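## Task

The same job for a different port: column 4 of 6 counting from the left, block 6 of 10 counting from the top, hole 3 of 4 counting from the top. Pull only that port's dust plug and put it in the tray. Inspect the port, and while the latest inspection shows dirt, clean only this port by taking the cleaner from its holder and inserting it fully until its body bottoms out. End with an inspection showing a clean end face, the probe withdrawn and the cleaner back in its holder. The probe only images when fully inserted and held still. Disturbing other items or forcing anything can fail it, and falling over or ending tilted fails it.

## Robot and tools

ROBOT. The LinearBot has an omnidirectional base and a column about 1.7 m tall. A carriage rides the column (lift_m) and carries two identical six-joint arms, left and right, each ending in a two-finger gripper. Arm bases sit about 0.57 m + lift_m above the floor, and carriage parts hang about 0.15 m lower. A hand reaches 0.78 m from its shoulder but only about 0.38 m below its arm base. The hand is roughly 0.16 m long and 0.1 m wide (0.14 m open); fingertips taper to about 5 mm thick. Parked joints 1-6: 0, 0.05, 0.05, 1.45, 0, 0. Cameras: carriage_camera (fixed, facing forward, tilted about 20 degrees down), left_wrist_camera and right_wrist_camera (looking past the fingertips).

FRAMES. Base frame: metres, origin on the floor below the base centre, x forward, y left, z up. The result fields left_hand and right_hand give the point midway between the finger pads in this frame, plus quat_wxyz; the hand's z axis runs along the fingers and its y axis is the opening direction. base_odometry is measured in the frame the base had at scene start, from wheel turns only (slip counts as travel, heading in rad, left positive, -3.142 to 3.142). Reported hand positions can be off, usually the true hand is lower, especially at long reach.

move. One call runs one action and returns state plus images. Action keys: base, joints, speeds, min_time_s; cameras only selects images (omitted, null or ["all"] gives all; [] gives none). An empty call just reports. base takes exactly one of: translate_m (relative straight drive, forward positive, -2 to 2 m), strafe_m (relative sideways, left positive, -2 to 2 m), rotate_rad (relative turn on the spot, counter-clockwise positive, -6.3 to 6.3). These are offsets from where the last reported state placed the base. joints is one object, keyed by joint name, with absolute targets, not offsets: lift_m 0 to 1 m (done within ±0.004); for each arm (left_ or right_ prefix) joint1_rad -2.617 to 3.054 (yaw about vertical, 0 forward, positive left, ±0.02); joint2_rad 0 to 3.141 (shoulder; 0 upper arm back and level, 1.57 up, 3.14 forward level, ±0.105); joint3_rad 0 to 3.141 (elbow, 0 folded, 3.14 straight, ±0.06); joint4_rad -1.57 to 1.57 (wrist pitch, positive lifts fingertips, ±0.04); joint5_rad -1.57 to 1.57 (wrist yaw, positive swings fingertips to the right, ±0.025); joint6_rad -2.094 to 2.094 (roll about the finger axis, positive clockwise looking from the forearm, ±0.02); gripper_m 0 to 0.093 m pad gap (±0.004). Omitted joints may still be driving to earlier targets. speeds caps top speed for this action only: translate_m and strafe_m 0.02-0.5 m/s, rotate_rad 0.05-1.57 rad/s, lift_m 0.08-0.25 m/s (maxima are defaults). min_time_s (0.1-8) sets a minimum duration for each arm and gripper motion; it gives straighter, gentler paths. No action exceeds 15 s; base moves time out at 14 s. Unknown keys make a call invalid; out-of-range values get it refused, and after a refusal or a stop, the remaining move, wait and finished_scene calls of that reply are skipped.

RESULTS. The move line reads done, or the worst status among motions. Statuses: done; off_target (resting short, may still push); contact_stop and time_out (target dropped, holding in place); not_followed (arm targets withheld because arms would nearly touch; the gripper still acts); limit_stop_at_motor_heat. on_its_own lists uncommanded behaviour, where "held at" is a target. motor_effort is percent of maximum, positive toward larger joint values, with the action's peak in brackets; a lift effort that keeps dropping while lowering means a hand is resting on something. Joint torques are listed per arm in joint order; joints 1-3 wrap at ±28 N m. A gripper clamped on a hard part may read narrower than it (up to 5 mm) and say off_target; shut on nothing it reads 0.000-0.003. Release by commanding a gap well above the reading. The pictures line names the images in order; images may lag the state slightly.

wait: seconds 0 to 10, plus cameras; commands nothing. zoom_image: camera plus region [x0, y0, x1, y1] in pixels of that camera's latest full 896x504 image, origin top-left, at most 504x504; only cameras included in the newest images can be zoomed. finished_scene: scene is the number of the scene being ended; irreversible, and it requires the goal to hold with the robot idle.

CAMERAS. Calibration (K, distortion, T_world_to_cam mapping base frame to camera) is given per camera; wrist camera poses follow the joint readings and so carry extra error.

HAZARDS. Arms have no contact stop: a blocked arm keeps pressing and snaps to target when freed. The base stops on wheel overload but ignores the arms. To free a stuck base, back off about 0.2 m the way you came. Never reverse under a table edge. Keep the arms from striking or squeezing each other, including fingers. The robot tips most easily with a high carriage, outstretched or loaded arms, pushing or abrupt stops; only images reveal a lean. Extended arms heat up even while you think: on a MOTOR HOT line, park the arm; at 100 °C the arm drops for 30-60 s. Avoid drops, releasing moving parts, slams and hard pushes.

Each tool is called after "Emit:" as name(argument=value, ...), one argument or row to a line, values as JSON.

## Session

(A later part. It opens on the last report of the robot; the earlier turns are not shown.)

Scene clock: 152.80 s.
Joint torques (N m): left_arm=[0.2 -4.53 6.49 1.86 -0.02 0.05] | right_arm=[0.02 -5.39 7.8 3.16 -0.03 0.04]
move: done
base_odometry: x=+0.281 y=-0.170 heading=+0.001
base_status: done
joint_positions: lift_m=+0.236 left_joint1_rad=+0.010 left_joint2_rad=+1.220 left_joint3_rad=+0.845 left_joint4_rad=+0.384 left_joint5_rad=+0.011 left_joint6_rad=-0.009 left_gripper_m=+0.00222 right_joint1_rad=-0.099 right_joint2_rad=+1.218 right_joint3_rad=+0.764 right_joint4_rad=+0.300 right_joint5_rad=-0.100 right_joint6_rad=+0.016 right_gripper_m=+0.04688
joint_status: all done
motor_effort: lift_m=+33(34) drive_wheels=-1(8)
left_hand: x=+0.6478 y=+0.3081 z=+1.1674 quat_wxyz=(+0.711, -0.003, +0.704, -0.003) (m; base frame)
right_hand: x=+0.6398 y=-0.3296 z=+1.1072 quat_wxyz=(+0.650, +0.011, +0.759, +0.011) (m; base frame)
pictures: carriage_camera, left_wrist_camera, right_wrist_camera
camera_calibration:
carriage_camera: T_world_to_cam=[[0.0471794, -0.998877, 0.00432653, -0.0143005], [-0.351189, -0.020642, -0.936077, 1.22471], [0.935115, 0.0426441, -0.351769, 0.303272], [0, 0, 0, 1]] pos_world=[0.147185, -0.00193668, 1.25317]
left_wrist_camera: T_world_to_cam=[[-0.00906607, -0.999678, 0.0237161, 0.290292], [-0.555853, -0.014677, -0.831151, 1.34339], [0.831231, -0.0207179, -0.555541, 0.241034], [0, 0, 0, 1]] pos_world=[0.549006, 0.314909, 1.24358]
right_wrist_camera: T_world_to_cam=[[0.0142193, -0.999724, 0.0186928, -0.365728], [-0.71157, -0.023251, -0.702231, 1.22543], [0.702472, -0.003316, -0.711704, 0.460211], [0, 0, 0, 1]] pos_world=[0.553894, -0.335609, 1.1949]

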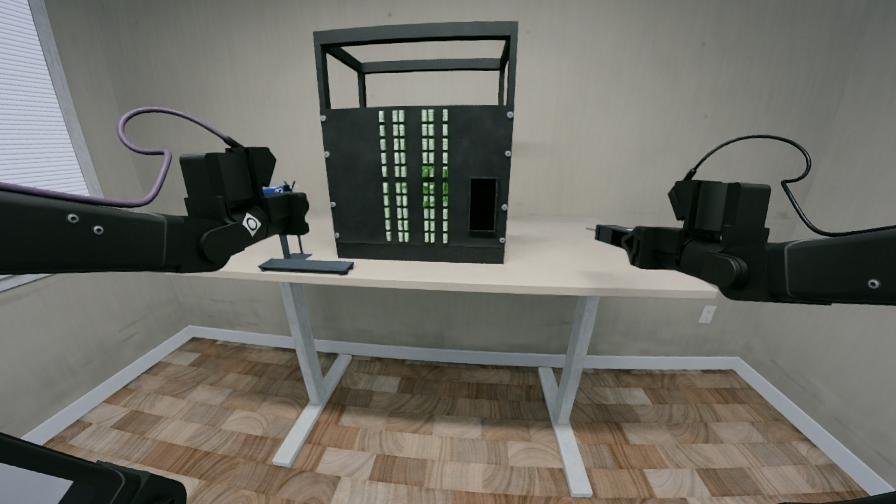

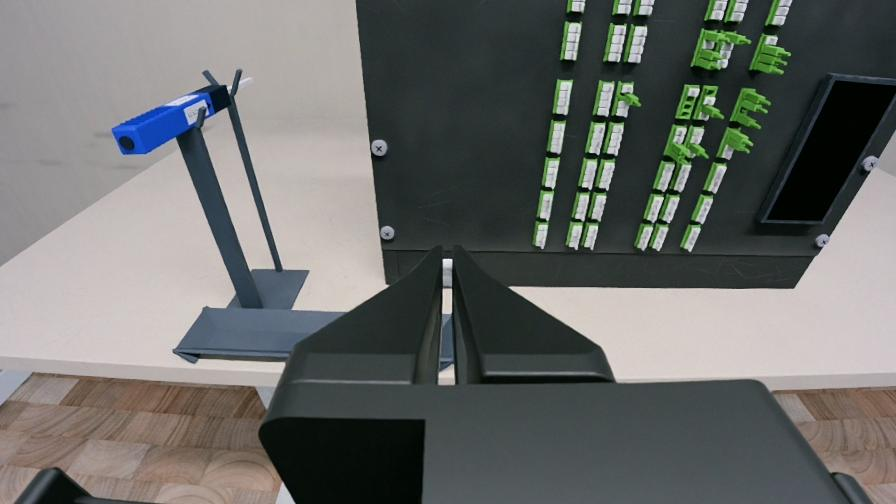

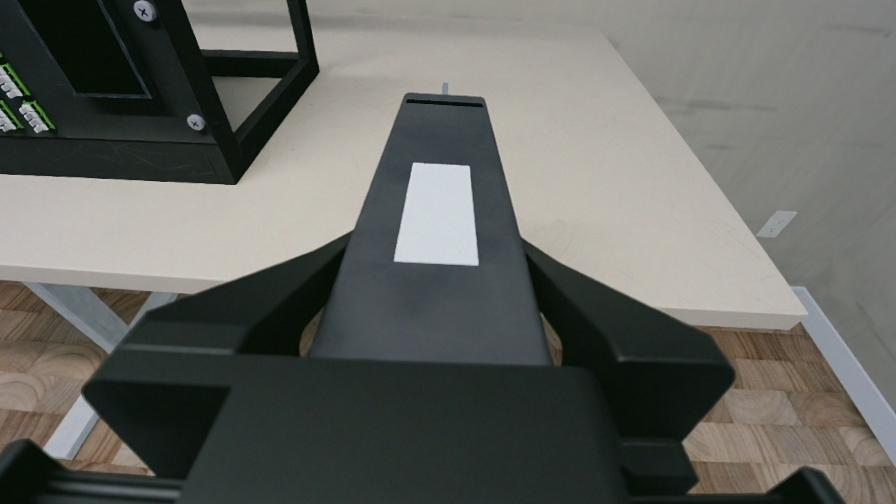

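Emit:
move(
  base={"strafe_m": 0.1},
  joints={"left_joint4_rad": -0.4},
  speeds={"strafe_m": 0.15},
  min_time_s=3,
  cameras=[],
)

Emit:
move(
  base={"translate_m": 0.19},
  speeds={"translate_m": 0.1},
  cameras=["left_wrist_camera", "carriage_camera"],
)

Scene clock: 161.07 s.
Joint torques (N m): left_arm=[0.1 -4.4 6.34 1.46 -0.01 0.01] | right_arm=[0.05 -5.41 7.82 3.16 -0.02 0.04]
move: done
base_odometry: x=+0.281 y=-0.070 heading=+0.001
base_status: done
joint_positions: lift_m=+0.236 left_joint1_rad=+0.011 left_joint2_rad=+1.220 left_joint3_rad=+0.845 left_joint4_rad=-0.385 left_joint5_rad=+0.010 left_joint6_rad=-0.007 left_gripper_m=+0.00222 right_joint1_rad=-0.099 right_joint2_rad=+1.218 right_joint3_rad=+0.764 right_joint4_rad=+0.299 right_joint5_rad=-0.100 right_joint6_rad=+0.016 right_gripper_m=+0.04688
joint_status: all done
motor_effort: lift_m=+33(34) drive_wheels=+0(9)
left_hand: x=+0.5803 y=+0.3076 z=+0.9958 quat_wxyz=(+0.395, -0.006, +0.919, -0.004) (m; base frame)
right_hand: x=+0.6398 y=-0.3296 z=+1.1071 quat_wxyz=(+0.650, +0.011, +0.760, +0.011) (m; base frame)
pictures: none
No camera images: "cameras" was empty.

Scene clock: 163.73 s.
Joint torques (N m): left_arm=[0.21 -4.36 6.32 1.47 -0.03 0.05] | right_arm=[0.05 -5.41 7.79 3.16 -0.02 0.04]
move: done
base_odometry: x=+0.471 y=-0.070 heading=+0.001
base_status: done
joint_positions: lift_m=+0.236 left_joint1_rad=+0.011 left_joint2_rad=+1.220 left_joint3_rad=+0.845 left_joint4_rad=-0.388 left_joint5_rad=+0.010 left_joint6_rad=-0.007 left_gripper_m=+0.00222 right_joint1_rad=-0.099 right_joint2_rad=+1.218 right_joint3_rad=+0.764 right_joint4_rad=+0.299 right_joint5_rad=-0.100 right_joint6_rad=+0.016 right_gripper_m=+0.04688
joint_status: not commanded
motor_effort: lift_m=+33(34) drive_wheels=-2(11)
left_hand: x=+0.5797 y=+0.3076 z=+0.9952 quat_wxyz=(+0.393, -0.006, +0.919, -0.004) (m; base frame)
right_hand: x=+0.6398 y=-0.3296 z=+1.1071 quat_wxyz=(+0.650, +0.011, +0.760, +0.011) (m; base frame)
pictures: carriage_camera, left_wrist_camera
camera_calibration:
carriage_camera: T_world_to_cam=[[0.0471794, -0.998877, 0.00432653, -0.0143005], [-0.351189, -0.020642, -0.936077, 1.22471], [0.935115, 0.0426441, -0.351769, 0.303272], [0, 0, 0, 1]] pos_world=[0.147185, -0.00193668, 1.25317]
left_wrist_camera: T_world_to_cam=[[0.0122472, -0.999508, 0.0288875, 0.27576], [-0.97805, -0.0179841, -0.207594, 0.787693], [0.208011, -0.025711, -0.977788, 0.985018], [0, 0, 0, 1]] pos_world=[0.56213, 0.315116, 1.11869]

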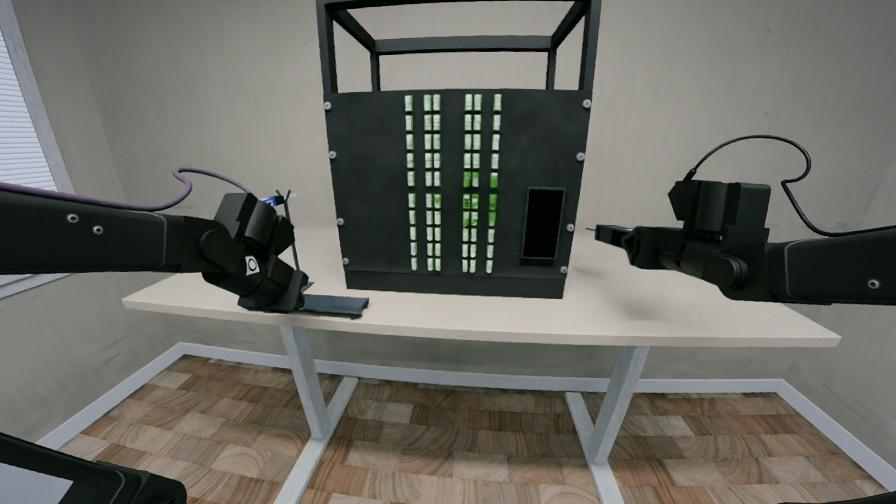

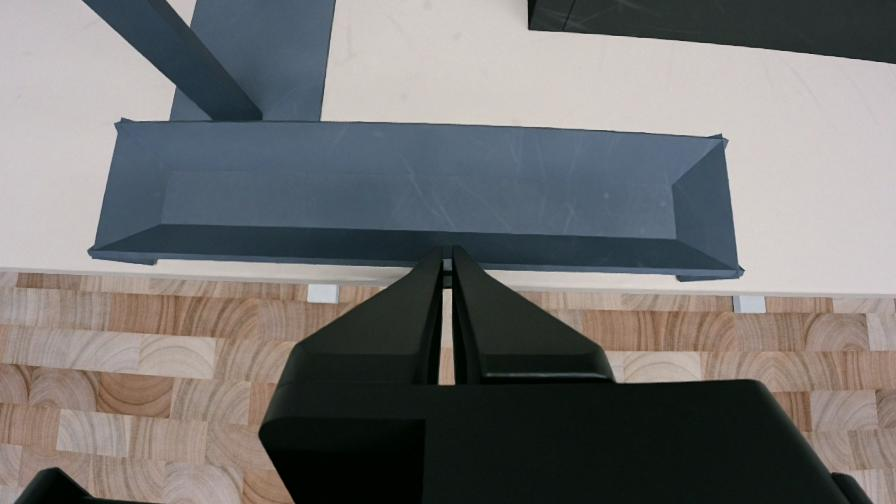

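Emit:
move(
  base={"translate_m": 0.024},
  joints={"lift_m": 0.226},
  speeds={"translate_m": 0.1, "lift_m": 0.08},
  cameras=["left_wrist_camera"],
)

Emit:
zoom_image(
  camera="left_wrist_camera",
  region=[350, 180, 550, 380],
)

Scene clock: 171.20 s.
Joint torques (N m): left_arm=[0.01 -4.07 6.42 1.6 0.02 0.03] | right_arm=[0.05 -5.65 7.92 3.17 -0.02 0.04]
move: done
base_odometry: x=+0.495 y=-0.069 heading=+0.002
base_status: done
joint_positions: lift_m=+0.226 left_joint1_rad=+0.011 left_joint2_rad=+1.218 left_joint3_rad=+0.846 left_joint4_rad=-0.399 left_joint5_rad=+0.010 left_joint6_rad=-0.007 left_gripper_m=+0.00222 right_joint1_rad=-0.099 right_joint2_rad=+1.220 right_joint3_rad=+0.763 right_joint4_rad=+0.298 right_joint5_rad=-0.100 right_joint6_rad=+0.016 right_gripper_m=+0.04688
joint_status: all done
motor_effort: lift_m=+33(33) drive_wheels=+3(11)
left_hand: x=+0.5778 y=+0.3076 z=+0.9843 quat_wxyz=(+0.389, -0.006, +0.921, -0.004) (m; base frame)
right_hand: x=+0.6400 y=-0.3296 z=+1.0961 quat_wxyz=(+0.649, +0.011, +0.761, +0.011) (m; base frame)
pictures: left_wrist_camera
camera_calibration:
left_wrist_camera: T_world_to_cam=[[0.012601, -0.999503, 0.0288881, 0.275881], [-0.979975, -0.0180861, -0.198297, 0.775492], [0.198721, -0.0258109, -0.979716, 0.982004], [0, 0, 0, 1]] pos_world=[0.561342, 0.315116, 1.10789]

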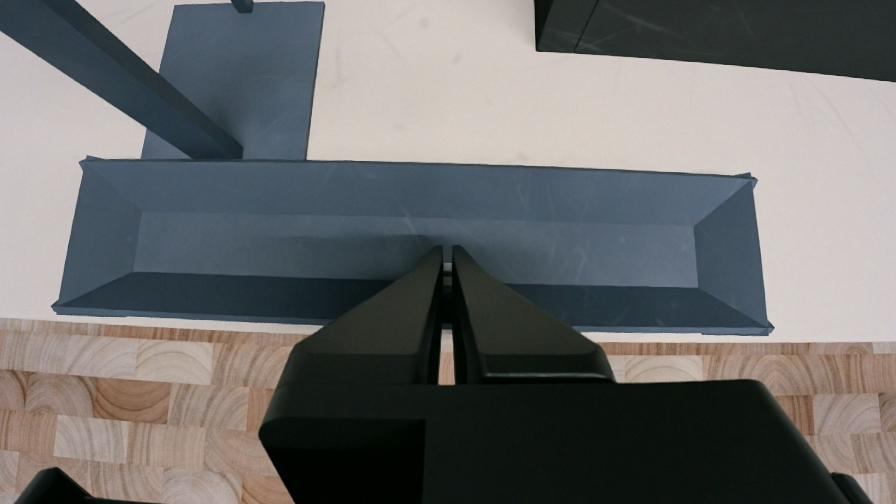

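Scaled by 2.520 from the camera's 896x504 image, which has a finer 1280x720 frame.

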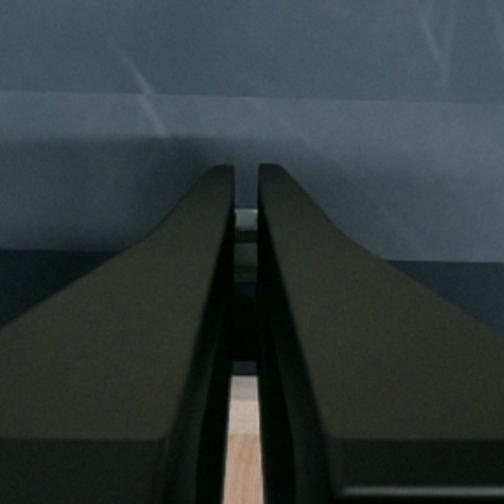

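Emit:
move(
  base={"translate_m": 0.006},
  joints={"lift_m": 0.22},
  speeds={"lift_m": 0.08},
  cameras=[],
)

Emit:
move(
  joints={"left_gripper_m": 0.02},
  min_time_s=2.5,
  cameras=["left_wrist_camera"],
)

Emit:
zoom_image(
  camera="left_wrist_camera",
  region=[350, 200, 550, 400],
)

Scene clock: 176.03 s.
Joint torques (N m): left_arm=[0.03 -4.18 6.42 1.46 -0.03 0.05] | right_arm=[0.05 -5.57 7.84 3.19 -0.02 0.04]
move: done
base_odometry: x=+0.501 y=-0.069 heading=+0.002
base_status: done
joint_positions: lift_m=+0.220 left_joint1_rad=+0.011 left_joint2_rad=+1.218 left_joint3_rad=+0.846 left_joint4_rad=-0.385 left_joint5_rad=+0.010 left_joint6_rad=-0.006 left_gripper_m=+0.00222 right_joint1_rad=-0.099 right_joint2_rad=+1.220 right_joint3_rad=+0.763 right_joint4_rad=+0.297 right_joint5_rad=-0.100 right_joint6_rad=+0.016 right_gripper_m=+0.04688
joint_status: all done
motor_effort: lift_m=+34(35) drive_wheels=-1(11)
left_hand: x=+0.5802 y=+0.3076 z=+0.9808 quat_wxyz=(+0.396, -0.006, +0.918, -0.004) (m; base frame)
right_hand: x=+0.6399 y=-0.3296 z=+1.0897 quat_wxyz=(+0.648, +0.011, +0.761, +0.011) (m; base frame)
pictures: none
No camera images: "cameras" was empty.

Scene clock: 178.83 s.
Joint torques (N m): left_arm=[0.17 -4.18 6.35 1.44 0 0.05] | right_arm=[0.05 -5.56 7.87 3.19 -0.02 0.04]
move: done
base_odometry: x=+0.501 y=-0.069 heading=+0.002
base_status: not commanded
joint_positions: lift_m=+0.220 left_joint1_rad=+0.011 left_joint2_rad=+1.218 left_joint3_rad=+0.846 left_joint4_rad=-0.386 left_joint5_rad=+0.010 left_joint6_rad=-0.006 left_gripper_m=+0.01993 right_joint1_rad=-0.099 right_joint2_rad=+1.220 right_joint3_rad=+0.763 right_joint4_rad=+0.297 right_joint5_rad=-0.100 right_joint6_rad=+0.016 right_gripper_m=+0.04688
joint_status: all done
motor_effort: lift_m=+34(34) drive_wheels=-1(2)
left_hand: x=+0.5801 y=+0.3076 z=+0.9807 quat_wxyz=(+0.395, -0.006, +0.919, -0.004) (m; base frame)
right_hand: x=+0.6399 y=-0.3296 z=+1.0897 quat_wxyz=(+0.648, +0.011, +0.761, +0.011) (m; base frame)
pictures: left_wrist_camera
camera_calibration:
left_wrist_camera: T_world_to_cam=[[0.0118962, -0.999521, 0.0285829, 0.276622], [-0.977173, -0.0176844, -0.211708, 0.788416], [0.212112, -0.0254119, -0.976915, 0.967422], [0, 0, 0, 1]] pos_world=[0.561926, 0.315016, 1.1041]

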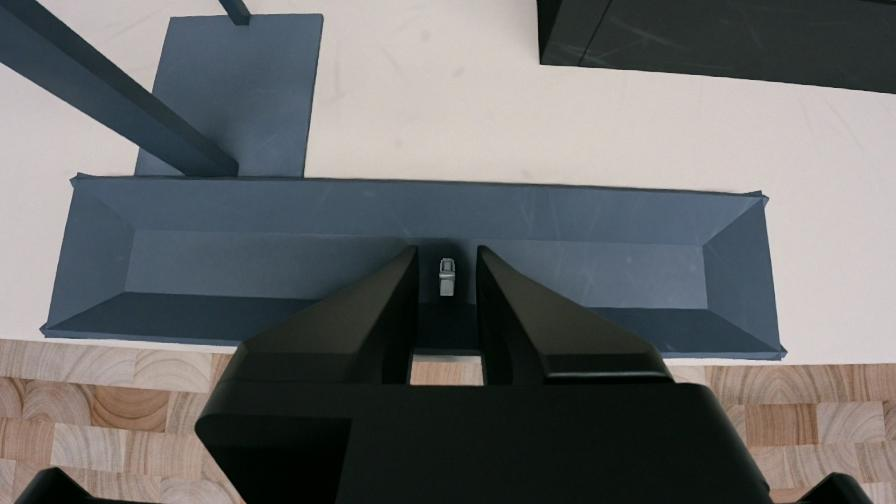

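Scaled by 2.520 from the camera's 896x504 image, which has a finer 1280x720 frame.

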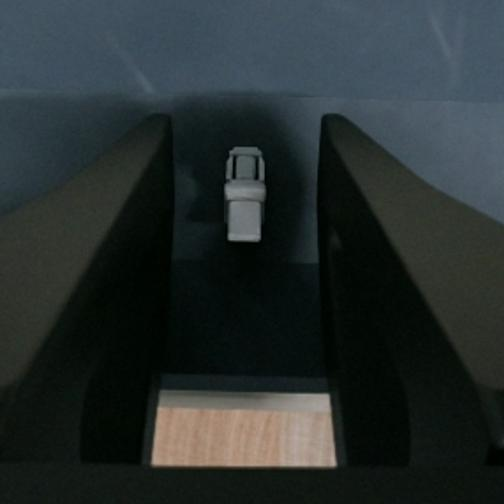

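Emit:
move(
  joints={"lift_m": 0.262},
  speeds={"lift_m": 0.1},
  cameras=[],
)

Emit:
move(
  base={"translate_m": -0.29},
  joints={"right_joint4_rad": 0.53},
  cameras=["left_wrist_camera"],
)

Emit:
move(
  base={"rotate_rad": -0.018},
  joints={"left_joint1_rad": -0.7, "left_joint2_rad": 1.8, "left_joint3_rad": 1.42, "left_joint4_rad": 0.546, "left_joint5_rad": 0.25, "left_gripper_m": 0.09},
  min_time_s=4,
  cameras=[],
)

Emit:
move(
  base={"strafe_m": 0.295},
  joints={"lift_m": 0.245},
  speeds={"strafe_m": 0.15},
)

Emit:
zoom_image(
  camera="left_wrist_camera",
  region=[280, 60, 480, 260],
)

Emit:
zoom_image(
  camera="right_wrist_camera",
  region=[380, 0, 520, 120],
)

Scene clock: 190.00 s.
Joint torques (N m): left_arm=[0.03 -4.05 6.31 1.51 -0.02 0.05] | right_arm=[0.05 -5.56 7.88 3.12 -0.02 0.04]
move: done
base_odometry: x=+0.501 y=-0.069 heading=+0.002
base_status: not commanded
joint_positions: lift_m=+0.262 left_joint1_rad=+0.011 left_joint2_rad=+1.218 left_joint3_rad=+0.846 left_joint4_rad=-0.393 left_joint5_rad=+0.010 left_joint6_rad=-0.006 left_gripper_m=+0.01993 right_joint1_rad=-0.099 right_joint2_rad=+1.220 right_joint3_rad=+0.762 right_joint4_rad=+0.302 right_joint5_rad=-0.100 right_joint6_rad=+0.016 right_gripper_m=+0.04688
joint_status: all done
motor_effort: lift_m=+33(40) drive_wheels=+2(3)
left_hand: x=+0.5788 y=+0.3076 z=+1.0215 quat_wxyz=(+0.392, -0.006, +0.920, -0.004) (m; base frame)
right_hand: x=+0.6401 y=-0.3296 z=+1.1327 quat_wxyz=(+0.650, +0.011, +0.760, +0.011) (m; base frame)
pictures: none
No camera images: "cameras" was empty.

Scene clock: 192.53 s.
Joint torques (N m): left_arm=[-0.01 -3.96 6.35 1.54 0.02 -0.02] | right_arm=[0.05 -5.55 7.91 3.19 -0.01 0.04]
move: off_target
base_odometry: x=+0.211 y=-0.070 heading=+0.002
base_status: done
joint_positions: lift_m=+0.262 left_joint1_rad=+0.011 left_joint2_rad=+1.218 left_joint3_rad=+0.846 left_joint4_rad=-0.395 left_joint5_rad=+0.010 left_joint6_rad=-0.006 left_gripper_m=+0.01994 right_joint1_rad=-0.099 right_joint2_rad=+1.220 right_joint3_rad=+0.762 right_joint4_rad=+0.440 right_joint5_rad=-0.100 right_joint6_rad=+0.016 right_gripper_m=+0.04688
joint_status: right_joint4_rad off_target (ended at +0.440, target +0.530)
motor_effort: lift_m=+33(33) drive_wheels=+0(13)
left_hand: x=+0.5786 y=+0.3076 z=+1.0212 quat_wxyz=(+0.391, -0.006, +0.920, -0.004) (m; base frame)
right_hand: x=+0.6430 y=-0.3300 z=+1.1664 quat_wxyz=(+0.701, +0.006, +0.713, +0.006) (m; base frame)
pictures: left_wrist_camera
camera_calibration:
left_wrist_camera: T_world_to_cam=[[0.0121254, -0.999518, 0.0285765, 0.275341], [-0.978976, -0.0176859, -0.203207, 0.787934], [0.203615, -0.0255118, -0.978719, 1.01413], [0, 0, 0, 1]] pos_world=[0.561538, 0.315016, 1.1448]

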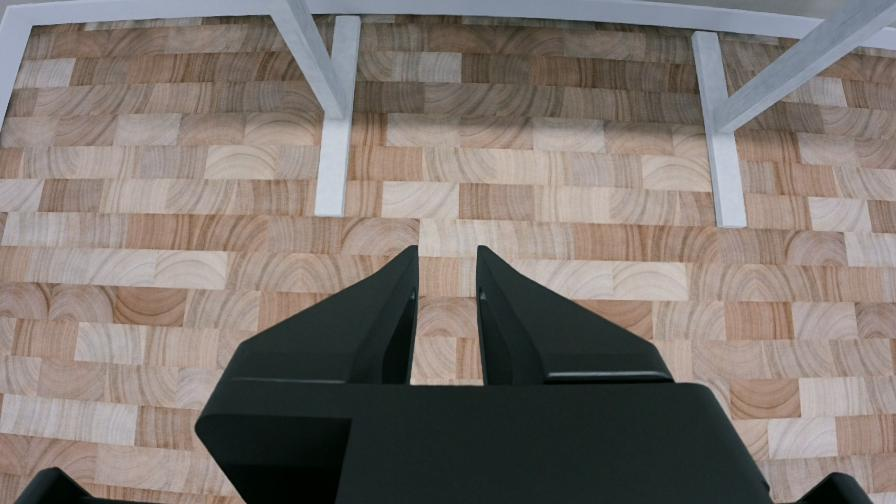

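Scene clock: 196.83 s.
Joint torques (N m): left_arm=[-0.36 -8.69 8.84 1.93 0.13 0.04] | right_arm=[0.25 -5.55 7.91 3.2 -0.03 0.05]
move: done
base_odometry: x=+0.211 y=-0.070 heading=-0.015
base_status: done
joint_positions: lift_m=+0.262 left_joint1_rad=-0.694 left_joint2_rad=+1.785 left_joint3_rad=+1.388 left_joint4_rad=+0.534 left_joint5_rad=+0.235 left_joint6_rad=-0.006 left_gripper_m=+0.08991 right_joint1_rad=-0.101 right_joint2_rad=+1.220 right_joint3_rad=+0.762 right_joint4_rad=+0.440 right_joint5_rad=-0.099 right_joint6_rad=+0.016 right_gripper_m=+0.04688
joint_status: all done
motor_effort: lift_m=+33(33) drive_wheels=-3(8)
left_hand: x=+0.6309 y=-0.0861 z=+1.2286 quat_wxyz=(+0.677, +0.303, +0.585, -0.329) (m; base frame)
right_hand: x=+0.6429 y=-0.3312 z=+1.1664 quat_wxyz=(+0.701, +0.007, +0.713, +0.005) (m; base frame)
pictures: none
No camera images: "cameras" was empty.

Scene clock: 199.80 s.
Joint torques (N m): left_arm=[-0.35 -9.91 8.17 1.83 0.14 0.03] | right_arm=[0.17 -5.57 7.97 3.21 -0.02 0.05]
move: done
base_odometry: x=+0.215 y=+0.225 heading=-0.015
base_status: done
joint_positions: lift_m=+0.245 left_joint1_rad=-0.697 left_joint2_rad=+1.796 left_joint3_rad=+1.398 left_joint4_rad=+0.543 left_joint5_rad=+0.237 left_joint6_rad=-0.006 left_gripper_m=+0.08991 right_joint1_rad=-0.101 right_joint2_rad=+1.221 right_joint3_rad=+0.761 right_joint4_rad=+0.439 right_joint5_rad=-0.099 right_joint6_rad=+0.016 right_gripper_m=+0.04688
joint_status: all done
motor_effort: lift_m=+36(36) drive_wheels=-1(10)
left_hand: x=+0.6314 y=-0.0889 z=+1.2126 quat_wxyz=(+0.679, +0.304, +0.581, -0.331) (m; base frame)
right_hand: x=+0.6430 y=-0.3308 z=+1.1483 quat_wxyz=(+0.700, +0.007, +0.714, +0.006) (m; base frame)
pictures: carriage_camera, left_wrist_camera, right_wrist_camera
camera_calibration:
carriage_camera: T_world_to_cam=[[0.0471794, -0.998877, 0.00432653, -0.0143403], [-0.351189, -0.020642, -0.936077, 1.23332], [0.935115, 0.0426441, -0.351769, 0.306508], [0, 0, 0, 1]] pos_world=[0.147185, -0.00193668, 1.26237]
left_wrist_camera: T_world_to_cam=[[-0.809152, -0.587427, -0.0142326, 0.480049], [-0.249556, 0.365478, -0.896743, 1.28605], [0.531973, -0.72205, -0.442323, 0.260856], [0, 0, 0, 1]] pos_world=[0.570605, 0.000322181, 1.27547]
right_wrist_camera: T_world_to_cam=[[0.00844278, -0.999398, 0.0336414, -0.38102], [-0.611435, -0.0317801, -0.790656, 1.29086], [0.79125, -0.0138942, -0.611336, 0.311364], [0, 0, 0, 1]] pos_world=[0.546129, -0.33544, 1.22379]

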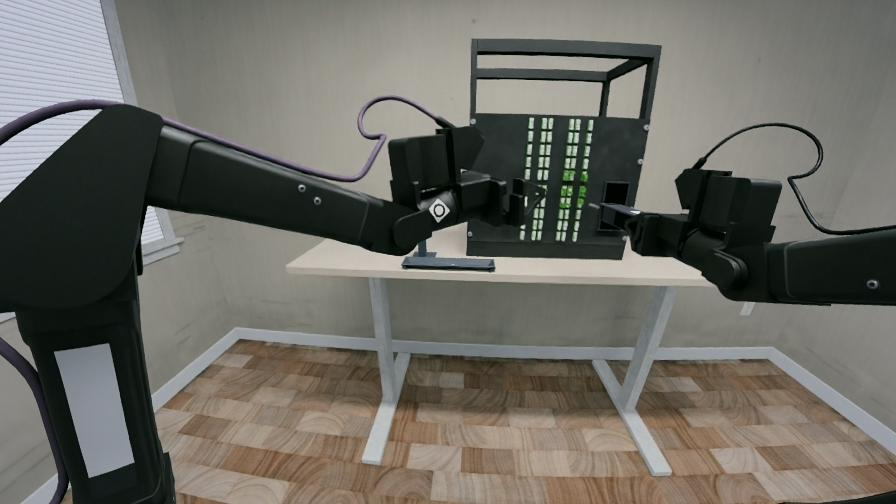

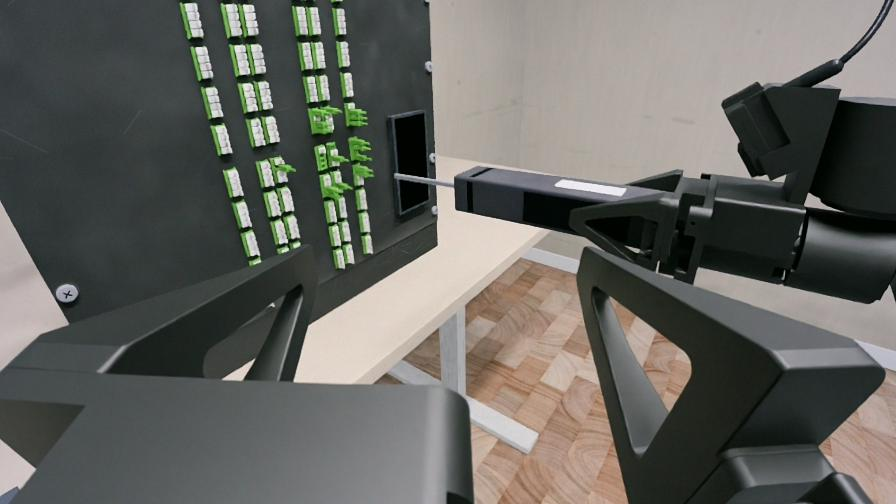

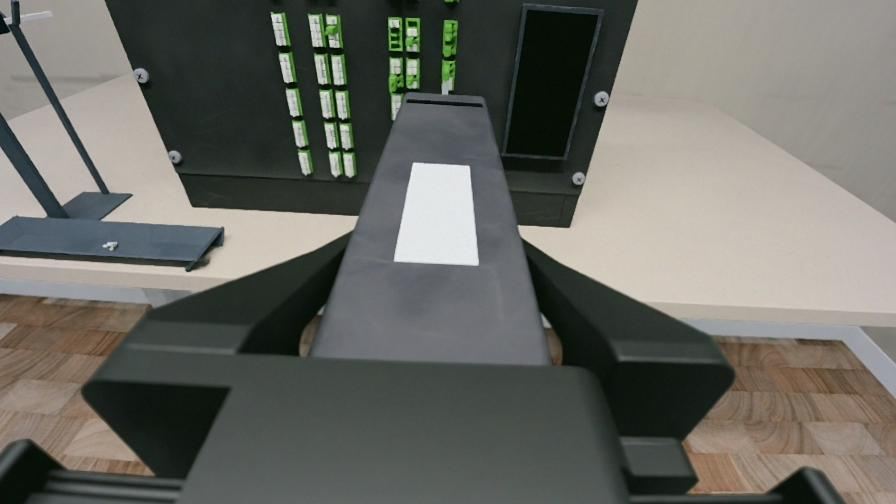

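Scaled by 2.520 from the camera's 896x504 image, which has a finer 1280x720 frame.

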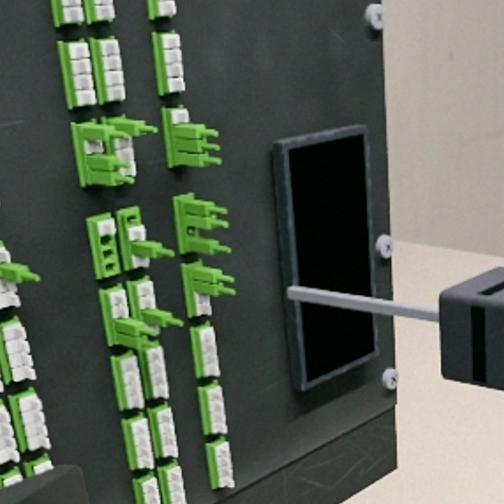

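Scaled by 3.600 from the camera's 896x504 image, which has a finer 1280x720 frame.

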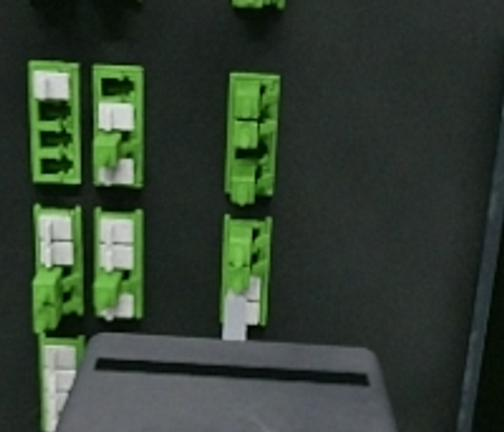

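Emit:
move(
  base={"strafe_m": 0.047},
  joints={"lift_m": 0.256, "right_joint4_rad": 0.57},
  min_time_s=2,
  speeds={"strafe_m": 0.08},
  cameras=["left_wrist_camera", "right_wrist_camera"],
)

Emit:
zoom_image(
  camera="left_wrist_camera",
  region=[330, 120, 430, 220],
)

Emit:
zoom_image(
  camera="right_wrist_camera",
  region=[400, 0, 500, 100],
)

Scene clock: 212.30 s.
Joint torques (N m): left_arm=[-0.01 -10.3 7.94 1.78 0.08 0.02] | right_arm=[0.17 -5.59 7.98 3.26 -0.02 0.04]
move: off_target
base_odometry: x=+0.216 y=+0.272 heading=-0.015
base_status: done
joint_positions: lift_m=+0.256 left_joint1_rad=-0.699 left_joint2_rad=+1.798 left_joint3_rad=+1.401 left_joint4_rad=+0.548 left_joint5_rad=+0.240 left_joint6_rad=-0.006 left_gripper_m=+0.08991 right_joint1_rad=-0.101 right_joint2_rad=+1.221 right_joint3_rad=+0.761 right_joint4_rad=+0.473 right_joint5_rad=-0.099 right_joint6_rad=+0.016 right_gripper_m=+0.04688
joint_status: right_joint4_rad off_target (ended at +0.472, target +0.570); the others done
motor_effort: lift_m=+33(42) drive_wheels=+0(10)
left_hand: x=+0.6305 y=-0.0904 z=+1.2252 quat_wxyz=(+0.680, +0.305, +0.578, -0.333) (m; base frame)
right_hand: x=+0.6430 y=-0.3309 z=+1.1675 quat_wxyz=(+0.712, +0.006, +0.703, +0.005) (m; base frame)
pictures: left_wrist_camera, right_wrist_camera
camera_calibration:
left_wrist_camera: T_world_to_cam=[[-0.811723, -0.583829, -0.0158132, 0.48249], [-0.244072, 0.363693, -0.898975, 1.29674], [0.530599, -0.725859, -0.437714, 0.260696], [0, 0, 0, 1]] pos_world=[0.569819, -0.000692861, 1.28747]
right_wrist_camera: T_world_to_cam=[[0.00687843, -0.999284, 0.0371949, -0.384863], [-0.585012, -0.0341876, -0.810304, 1.31127], [0.810996, -0.0161859, -0.584828, 0.278599], [0, 0, 0, 1]] pos_world=[0.543814, -0.335249, 1.23977]

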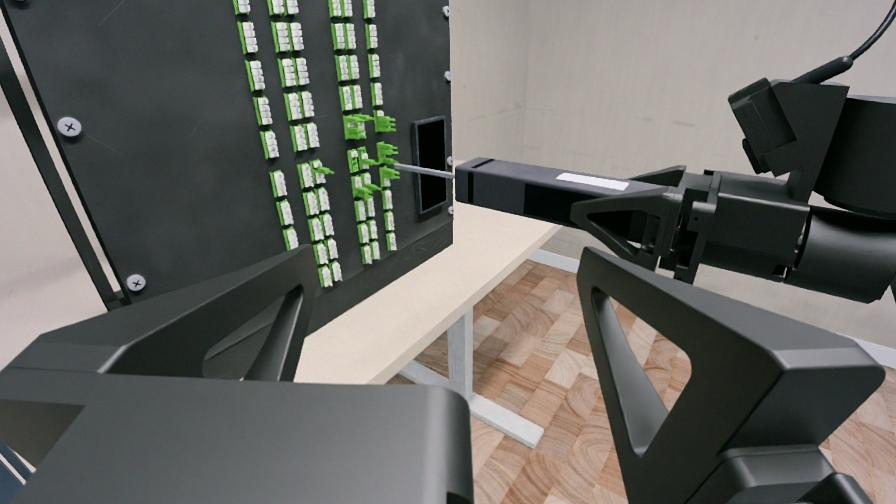

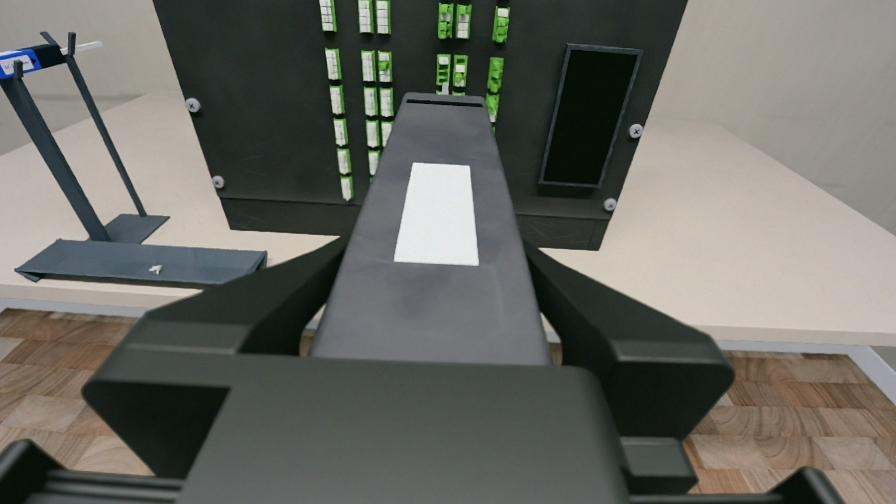

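Scaled by 5.040 from the camera's 896x504 image, which has a finer 1280x720 frame.

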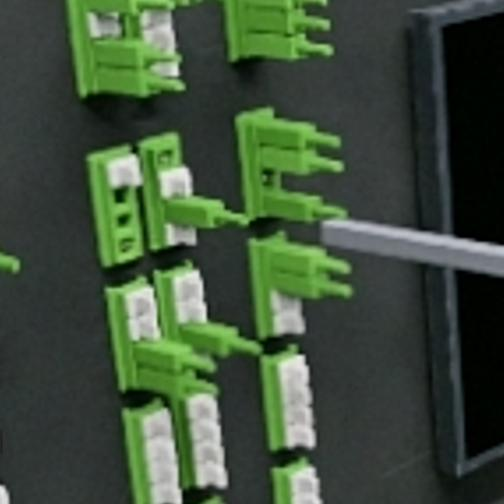

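Scaled by 5.040 from the camera's 896x504 image, which has a finer 1280x720 frame.

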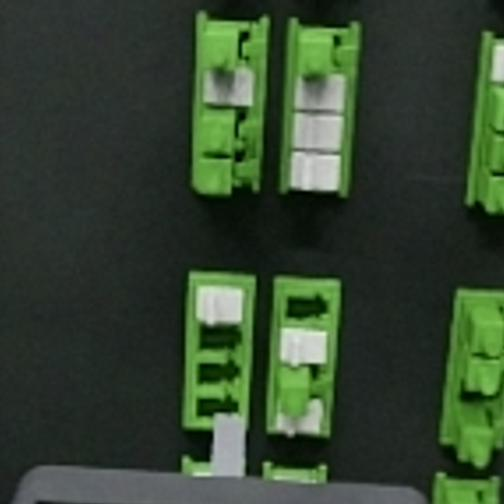

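Emit:
move(
  base={"strafe_m": 0.0035},
  joints={"lift_m": 0.2527},
  speeds={"strafe_m": 0.05},
  cameras=[],
)

Emit:
move(
  base={"translate_m": 0.028},
  speeds={"translate_m": 0.04},
  cameras=["left_wrist_camera", "right_wrist_camera"],
)

Emit:
zoom_image(
  camera="left_wrist_camera",
  region=[340, 120, 420, 200],
)

Emit:
zoom_image(
  camera="right_wrist_camera",
  region=[425, 50, 465, 100],
)

Scene clock: 221.63 s.
Joint torques (N m): left_arm=[-0.1 -10.25 8.09 1.79 0.1 0.05] | right_arm=[0.03 -5.59 7.94 3.13 -0.01 0.05]
move: done
base_odometry: x=+0.216 y=+0.276 heading=-0.015
base_status: done
joint_positions: lift_m=+0.253 left_joint1_rad=-0.698 left_joint2_rad=+1.799 left_joint3_rad=+1.401 left_joint4_rad=+0.546 left_joint5_rad=+0.240 left_joint6_rad=-0.006 left_gripper_m=+0.08991 right_joint1_rad=-0.099 right_joint2_rad=+1.221 right_joint3_rad=+0.761 right_joint4_rad=+0.482 right_joint5_rad=-0.100 right_joint6_rad=+0.016 right_gripper_m=+0.04688
joint_status: all done
motor_effort: lift_m=+34(39) drive_wheels=+1(4)
left_hand: x=+0.6309 y=-0.0903 z=+1.2209 quat_wxyz=(+0.679, +0.305, +0.579, -0.333) (m; base frame)
right_hand: x=+0.6431 y=-0.3299 z=+1.1663 quat_wxyz=(+0.715, +0.004, +0.699, +0.005) (m; base frame)
pictures: none
No camera images: "cameras" was empty.

Scene clock: 222.87 s.
Joint torques (N m): left_arm=[0.1 -10.36 7.99 1.8 0.08 0.05] | right_arm=[0.03 -5.59 7.99 3.16 -0.01 0.04]
move: done
base_odometry: x=+0.244 y=+0.276 heading=-0.014
base_status: done
joint_positions: lift_m=+0.253 left_joint1_rad=-0.699 left_joint2_rad=+1.799 left_joint3_rad=+1.401 left_joint4_rad=+0.546 left_joint5_rad=+0.240 left_joint6_rad=-0.006 left_gripper_m=+0.08991 right_joint1_rad=-0.099 right_joint2_rad=+1.221 right_joint3_rad=+0.761 right_joint4_rad=+0.482 right_joint5_rad=-0.100 right_joint6_rad=+0.016 right_gripper_m=+0.04688
joint_status: not commanded
motor_effort: lift_m=+34(34) drive_wheels=+4(9)
left_hand: x=+0.6306 y=-0.0906 z=+1.2210 quat_wxyz=(+0.679, +0.305, +0.579, -0.333) (m; base frame)
right_hand: x=+0.6431 y=-0.3299 z=+1.1664 quat_wxyz=(+0.715, +0.004, +0.699, +0.005) (m; base frame)
pictures: left_wrist_camera, right_wrist_camera
camera_calibration:
left_wrist_camera: T_world_to_cam=[[-0.812199, -0.583177, -0.0153897, 0.482283], [-0.245272, 0.365291, -0.898, 1.29272], [0.529315, -0.72558, -0.439726, 0.261951], [0, 0, 0, 1]] pos_world=[0.570125, -0.00089773, 1.28347]
right_wrist_camera: T_world_to_cam=[[0.00917512, -0.999228, 0.038201, -0.386562], [-0.577554, -0.0364816, -0.815537, 1.31094], [0.816301, -0.0145805, -0.577442, 0.266492], [0, 0, 0, 1]] pos_world=[0.543146, -0.334553, 1.23777]

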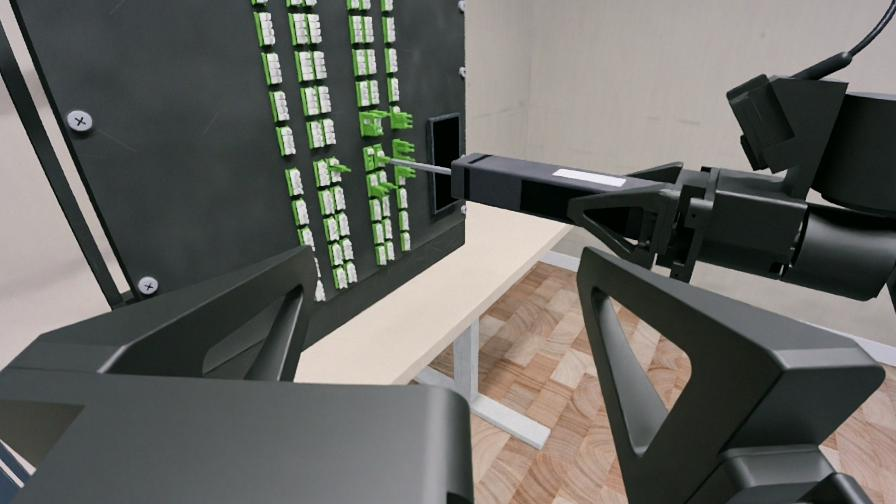

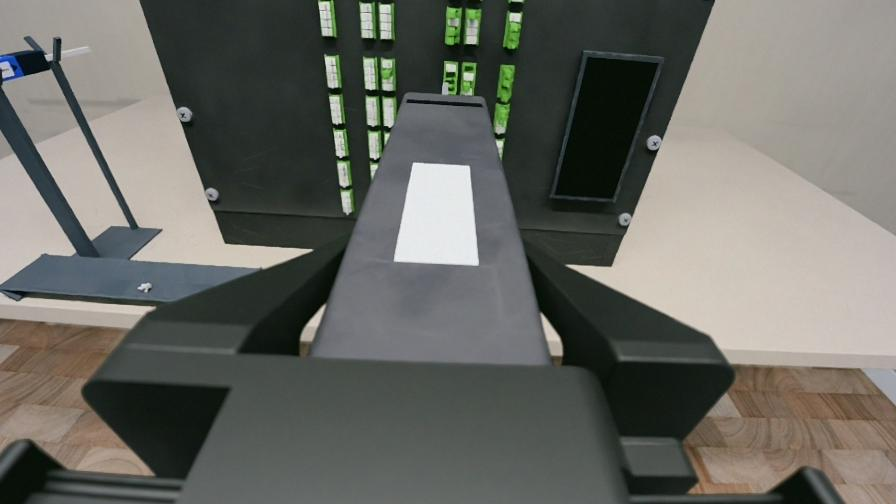

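Scaled by 6.300 from the camera's 896x504 image, which has a finer 1280x720 frame.

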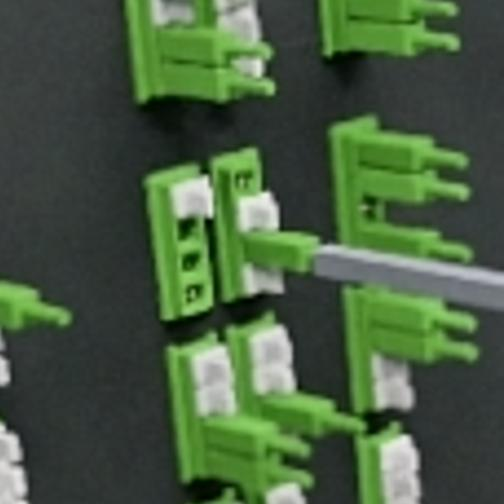

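Scaled by 10.080 from the camera's 896x504 image, which has a finer 1280x720 frame.

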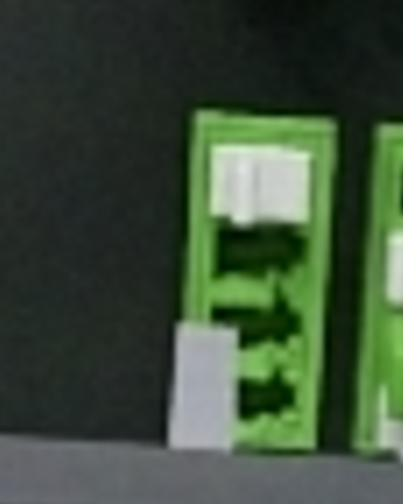

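Emit:
move(
  base={"strafe_m": -0.003},
  joints={"lift_m": 0.2477},
  speeds={"strafe_m": 0.05},
  cameras=[],
)

Emit:
move(
  base={"translate_m": 0.022},
  speeds={"translate_m": 0.04},
  cameras=["left_wrist_camera", "right_wrist_camera"],
)

Emit:
zoom_image(
  camera="left_wrist_camera",
  region=[350, 130, 410, 190],
)

Emit:
zoom_image(
  camera="right_wrist_camera",
  region=[425, 50, 465, 100],
)

Scene clock: 233.03 s.
Joint torques (N m): left_arm=[0.02 -10.37 7.8 1.87 0.08 0.03] | right_arm=[0.13 -5.6 7.98 3.17 -0.01 0.04]
move: done
base_odometry: x=+0.243 y=+0.273 heading=-0.014
base_status: done
joint_positions: lift_m=+0.248 left_joint1_rad=-0.701 left_joint2_rad=+1.800 left_joint3_rad=+1.401 left_joint4_rad=+0.547 left_joint5_rad=+0.241 left_joint6_rad=-0.006 left_gripper_m=+0.08991 right_joint1_rad=-0.100 right_joint2_rad=+1.221 right_joint3_rad=+0.761 right_joint4_rad=+0.485 right_joint5_rad=-0.100 right_joint6_rad=+0.016 right_gripper_m=+0.04688
joint_status: all done
motor_effort: lift_m=+35(36) drive_wheels=+3(7)
left_hand: x=+0.6297 y=-0.0918 z=+1.2156 quat_wxyz=(+0.678, +0.307, +0.578, -0.334) (m; base frame)
right_hand: x=+0.6430 y=-0.3306 z=+1.1621 quat_wxyz=(+0.716, +0.005, +0.698, +0.005) (m; base frame)
pictures: none
No camera images: "cameras" was empty.

Scene clock: 234.10 s.
Joint torques (N m): left_arm=[-0.02 -10.48 7.79 1.75 0.05 0.04] | right_arm=[0.16 -5.59 7.95 3.11 -0.01 0.05]
move: done
base_odometry: x=+0.265 y=+0.273 heading=-0.013
base_status: done
joint_positions: lift_m=+0.248 left_joint1_rad=-0.699 left_joint2_rad=+1.800 left_joint3_rad=+1.401 left_joint4_rad=+0.548 left_joint5_rad=+0.242 left_joint6_rad=-0.006 left_gripper_m=+0.08991 right_joint1_rad=-0.100 right_joint2_rad=+1.221 right_joint3_rad=+0.761 right_joint4_rad=+0.486 right_joint5_rad=-0.100 right_joint6_rad=+0.016 right_gripper_m=+0.04688
joint_status: not commanded
motor_effort: lift_m=+35(35) drive_wheels=-2(12)
left_hand: x=+0.6305 y=-0.0909 z=+1.2158 quat_wxyz=(+0.679, +0.306, +0.578, -0.333) (m; base frame)
right_hand: x=+0.6430 y=-0.3306 z=+1.1624 quat_wxyz=(+0.716, +0.005, +0.698, +0.005) (m; base frame)
pictures: left_wrist_camera, right_wrist_camera
camera_calibration:
left_wrist_camera: T_world_to_cam=[[-0.813082, -0.581938, -0.0156485, 0.482924], [-0.244346, 0.36555, -0.898147, 1.28779], [0.528387, -0.726444, -0.439417, 0.259644], [0, 0, 0, 1]] pos_world=[0.570131, -0.0011039, 1.27828]
right_wrist_camera: T_world_to_cam=[[0.00750306, -0.999223, 0.0386944, -0.386486], [-0.574201, -0.0359853, -0.817923, 1.30831], [0.81868, -0.0160814, -0.574025, 0.2582], [0, 0, 0, 1]] pos_world=[0.542752, -0.334953, 1.23327]

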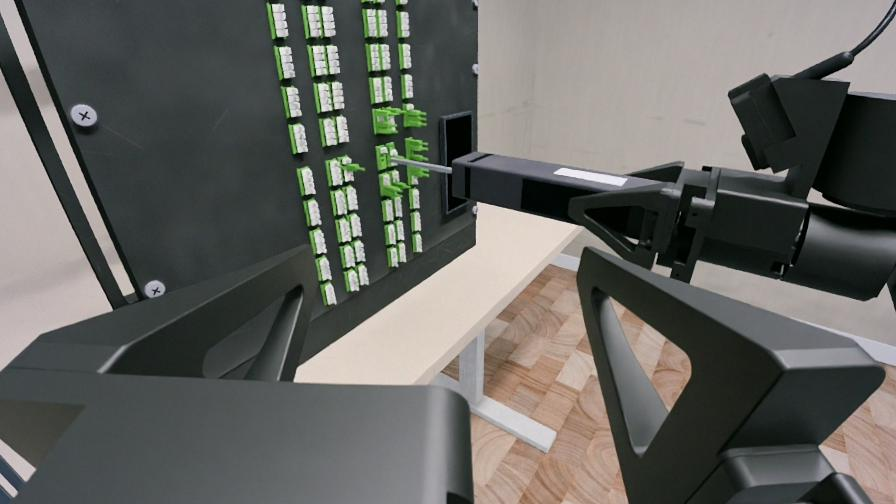

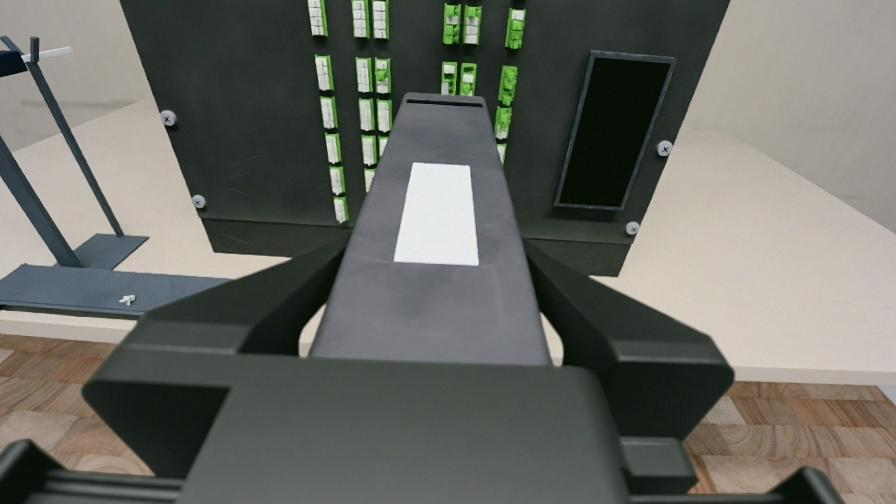

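Scaled by 8.400 from the camera's 896x504 image, which has a finer 1280x720 frame.

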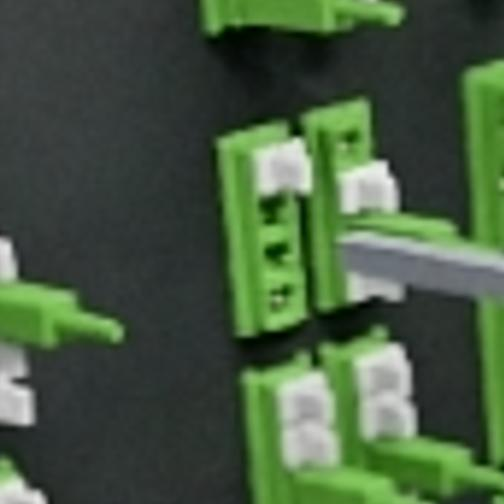

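Scaled by 10.080 from the camera's 896x504 image, which has a finer 1280x720 frame.

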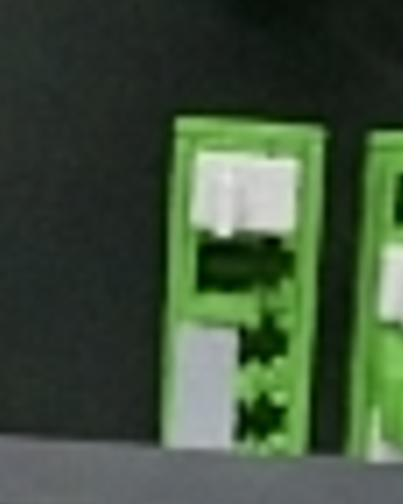

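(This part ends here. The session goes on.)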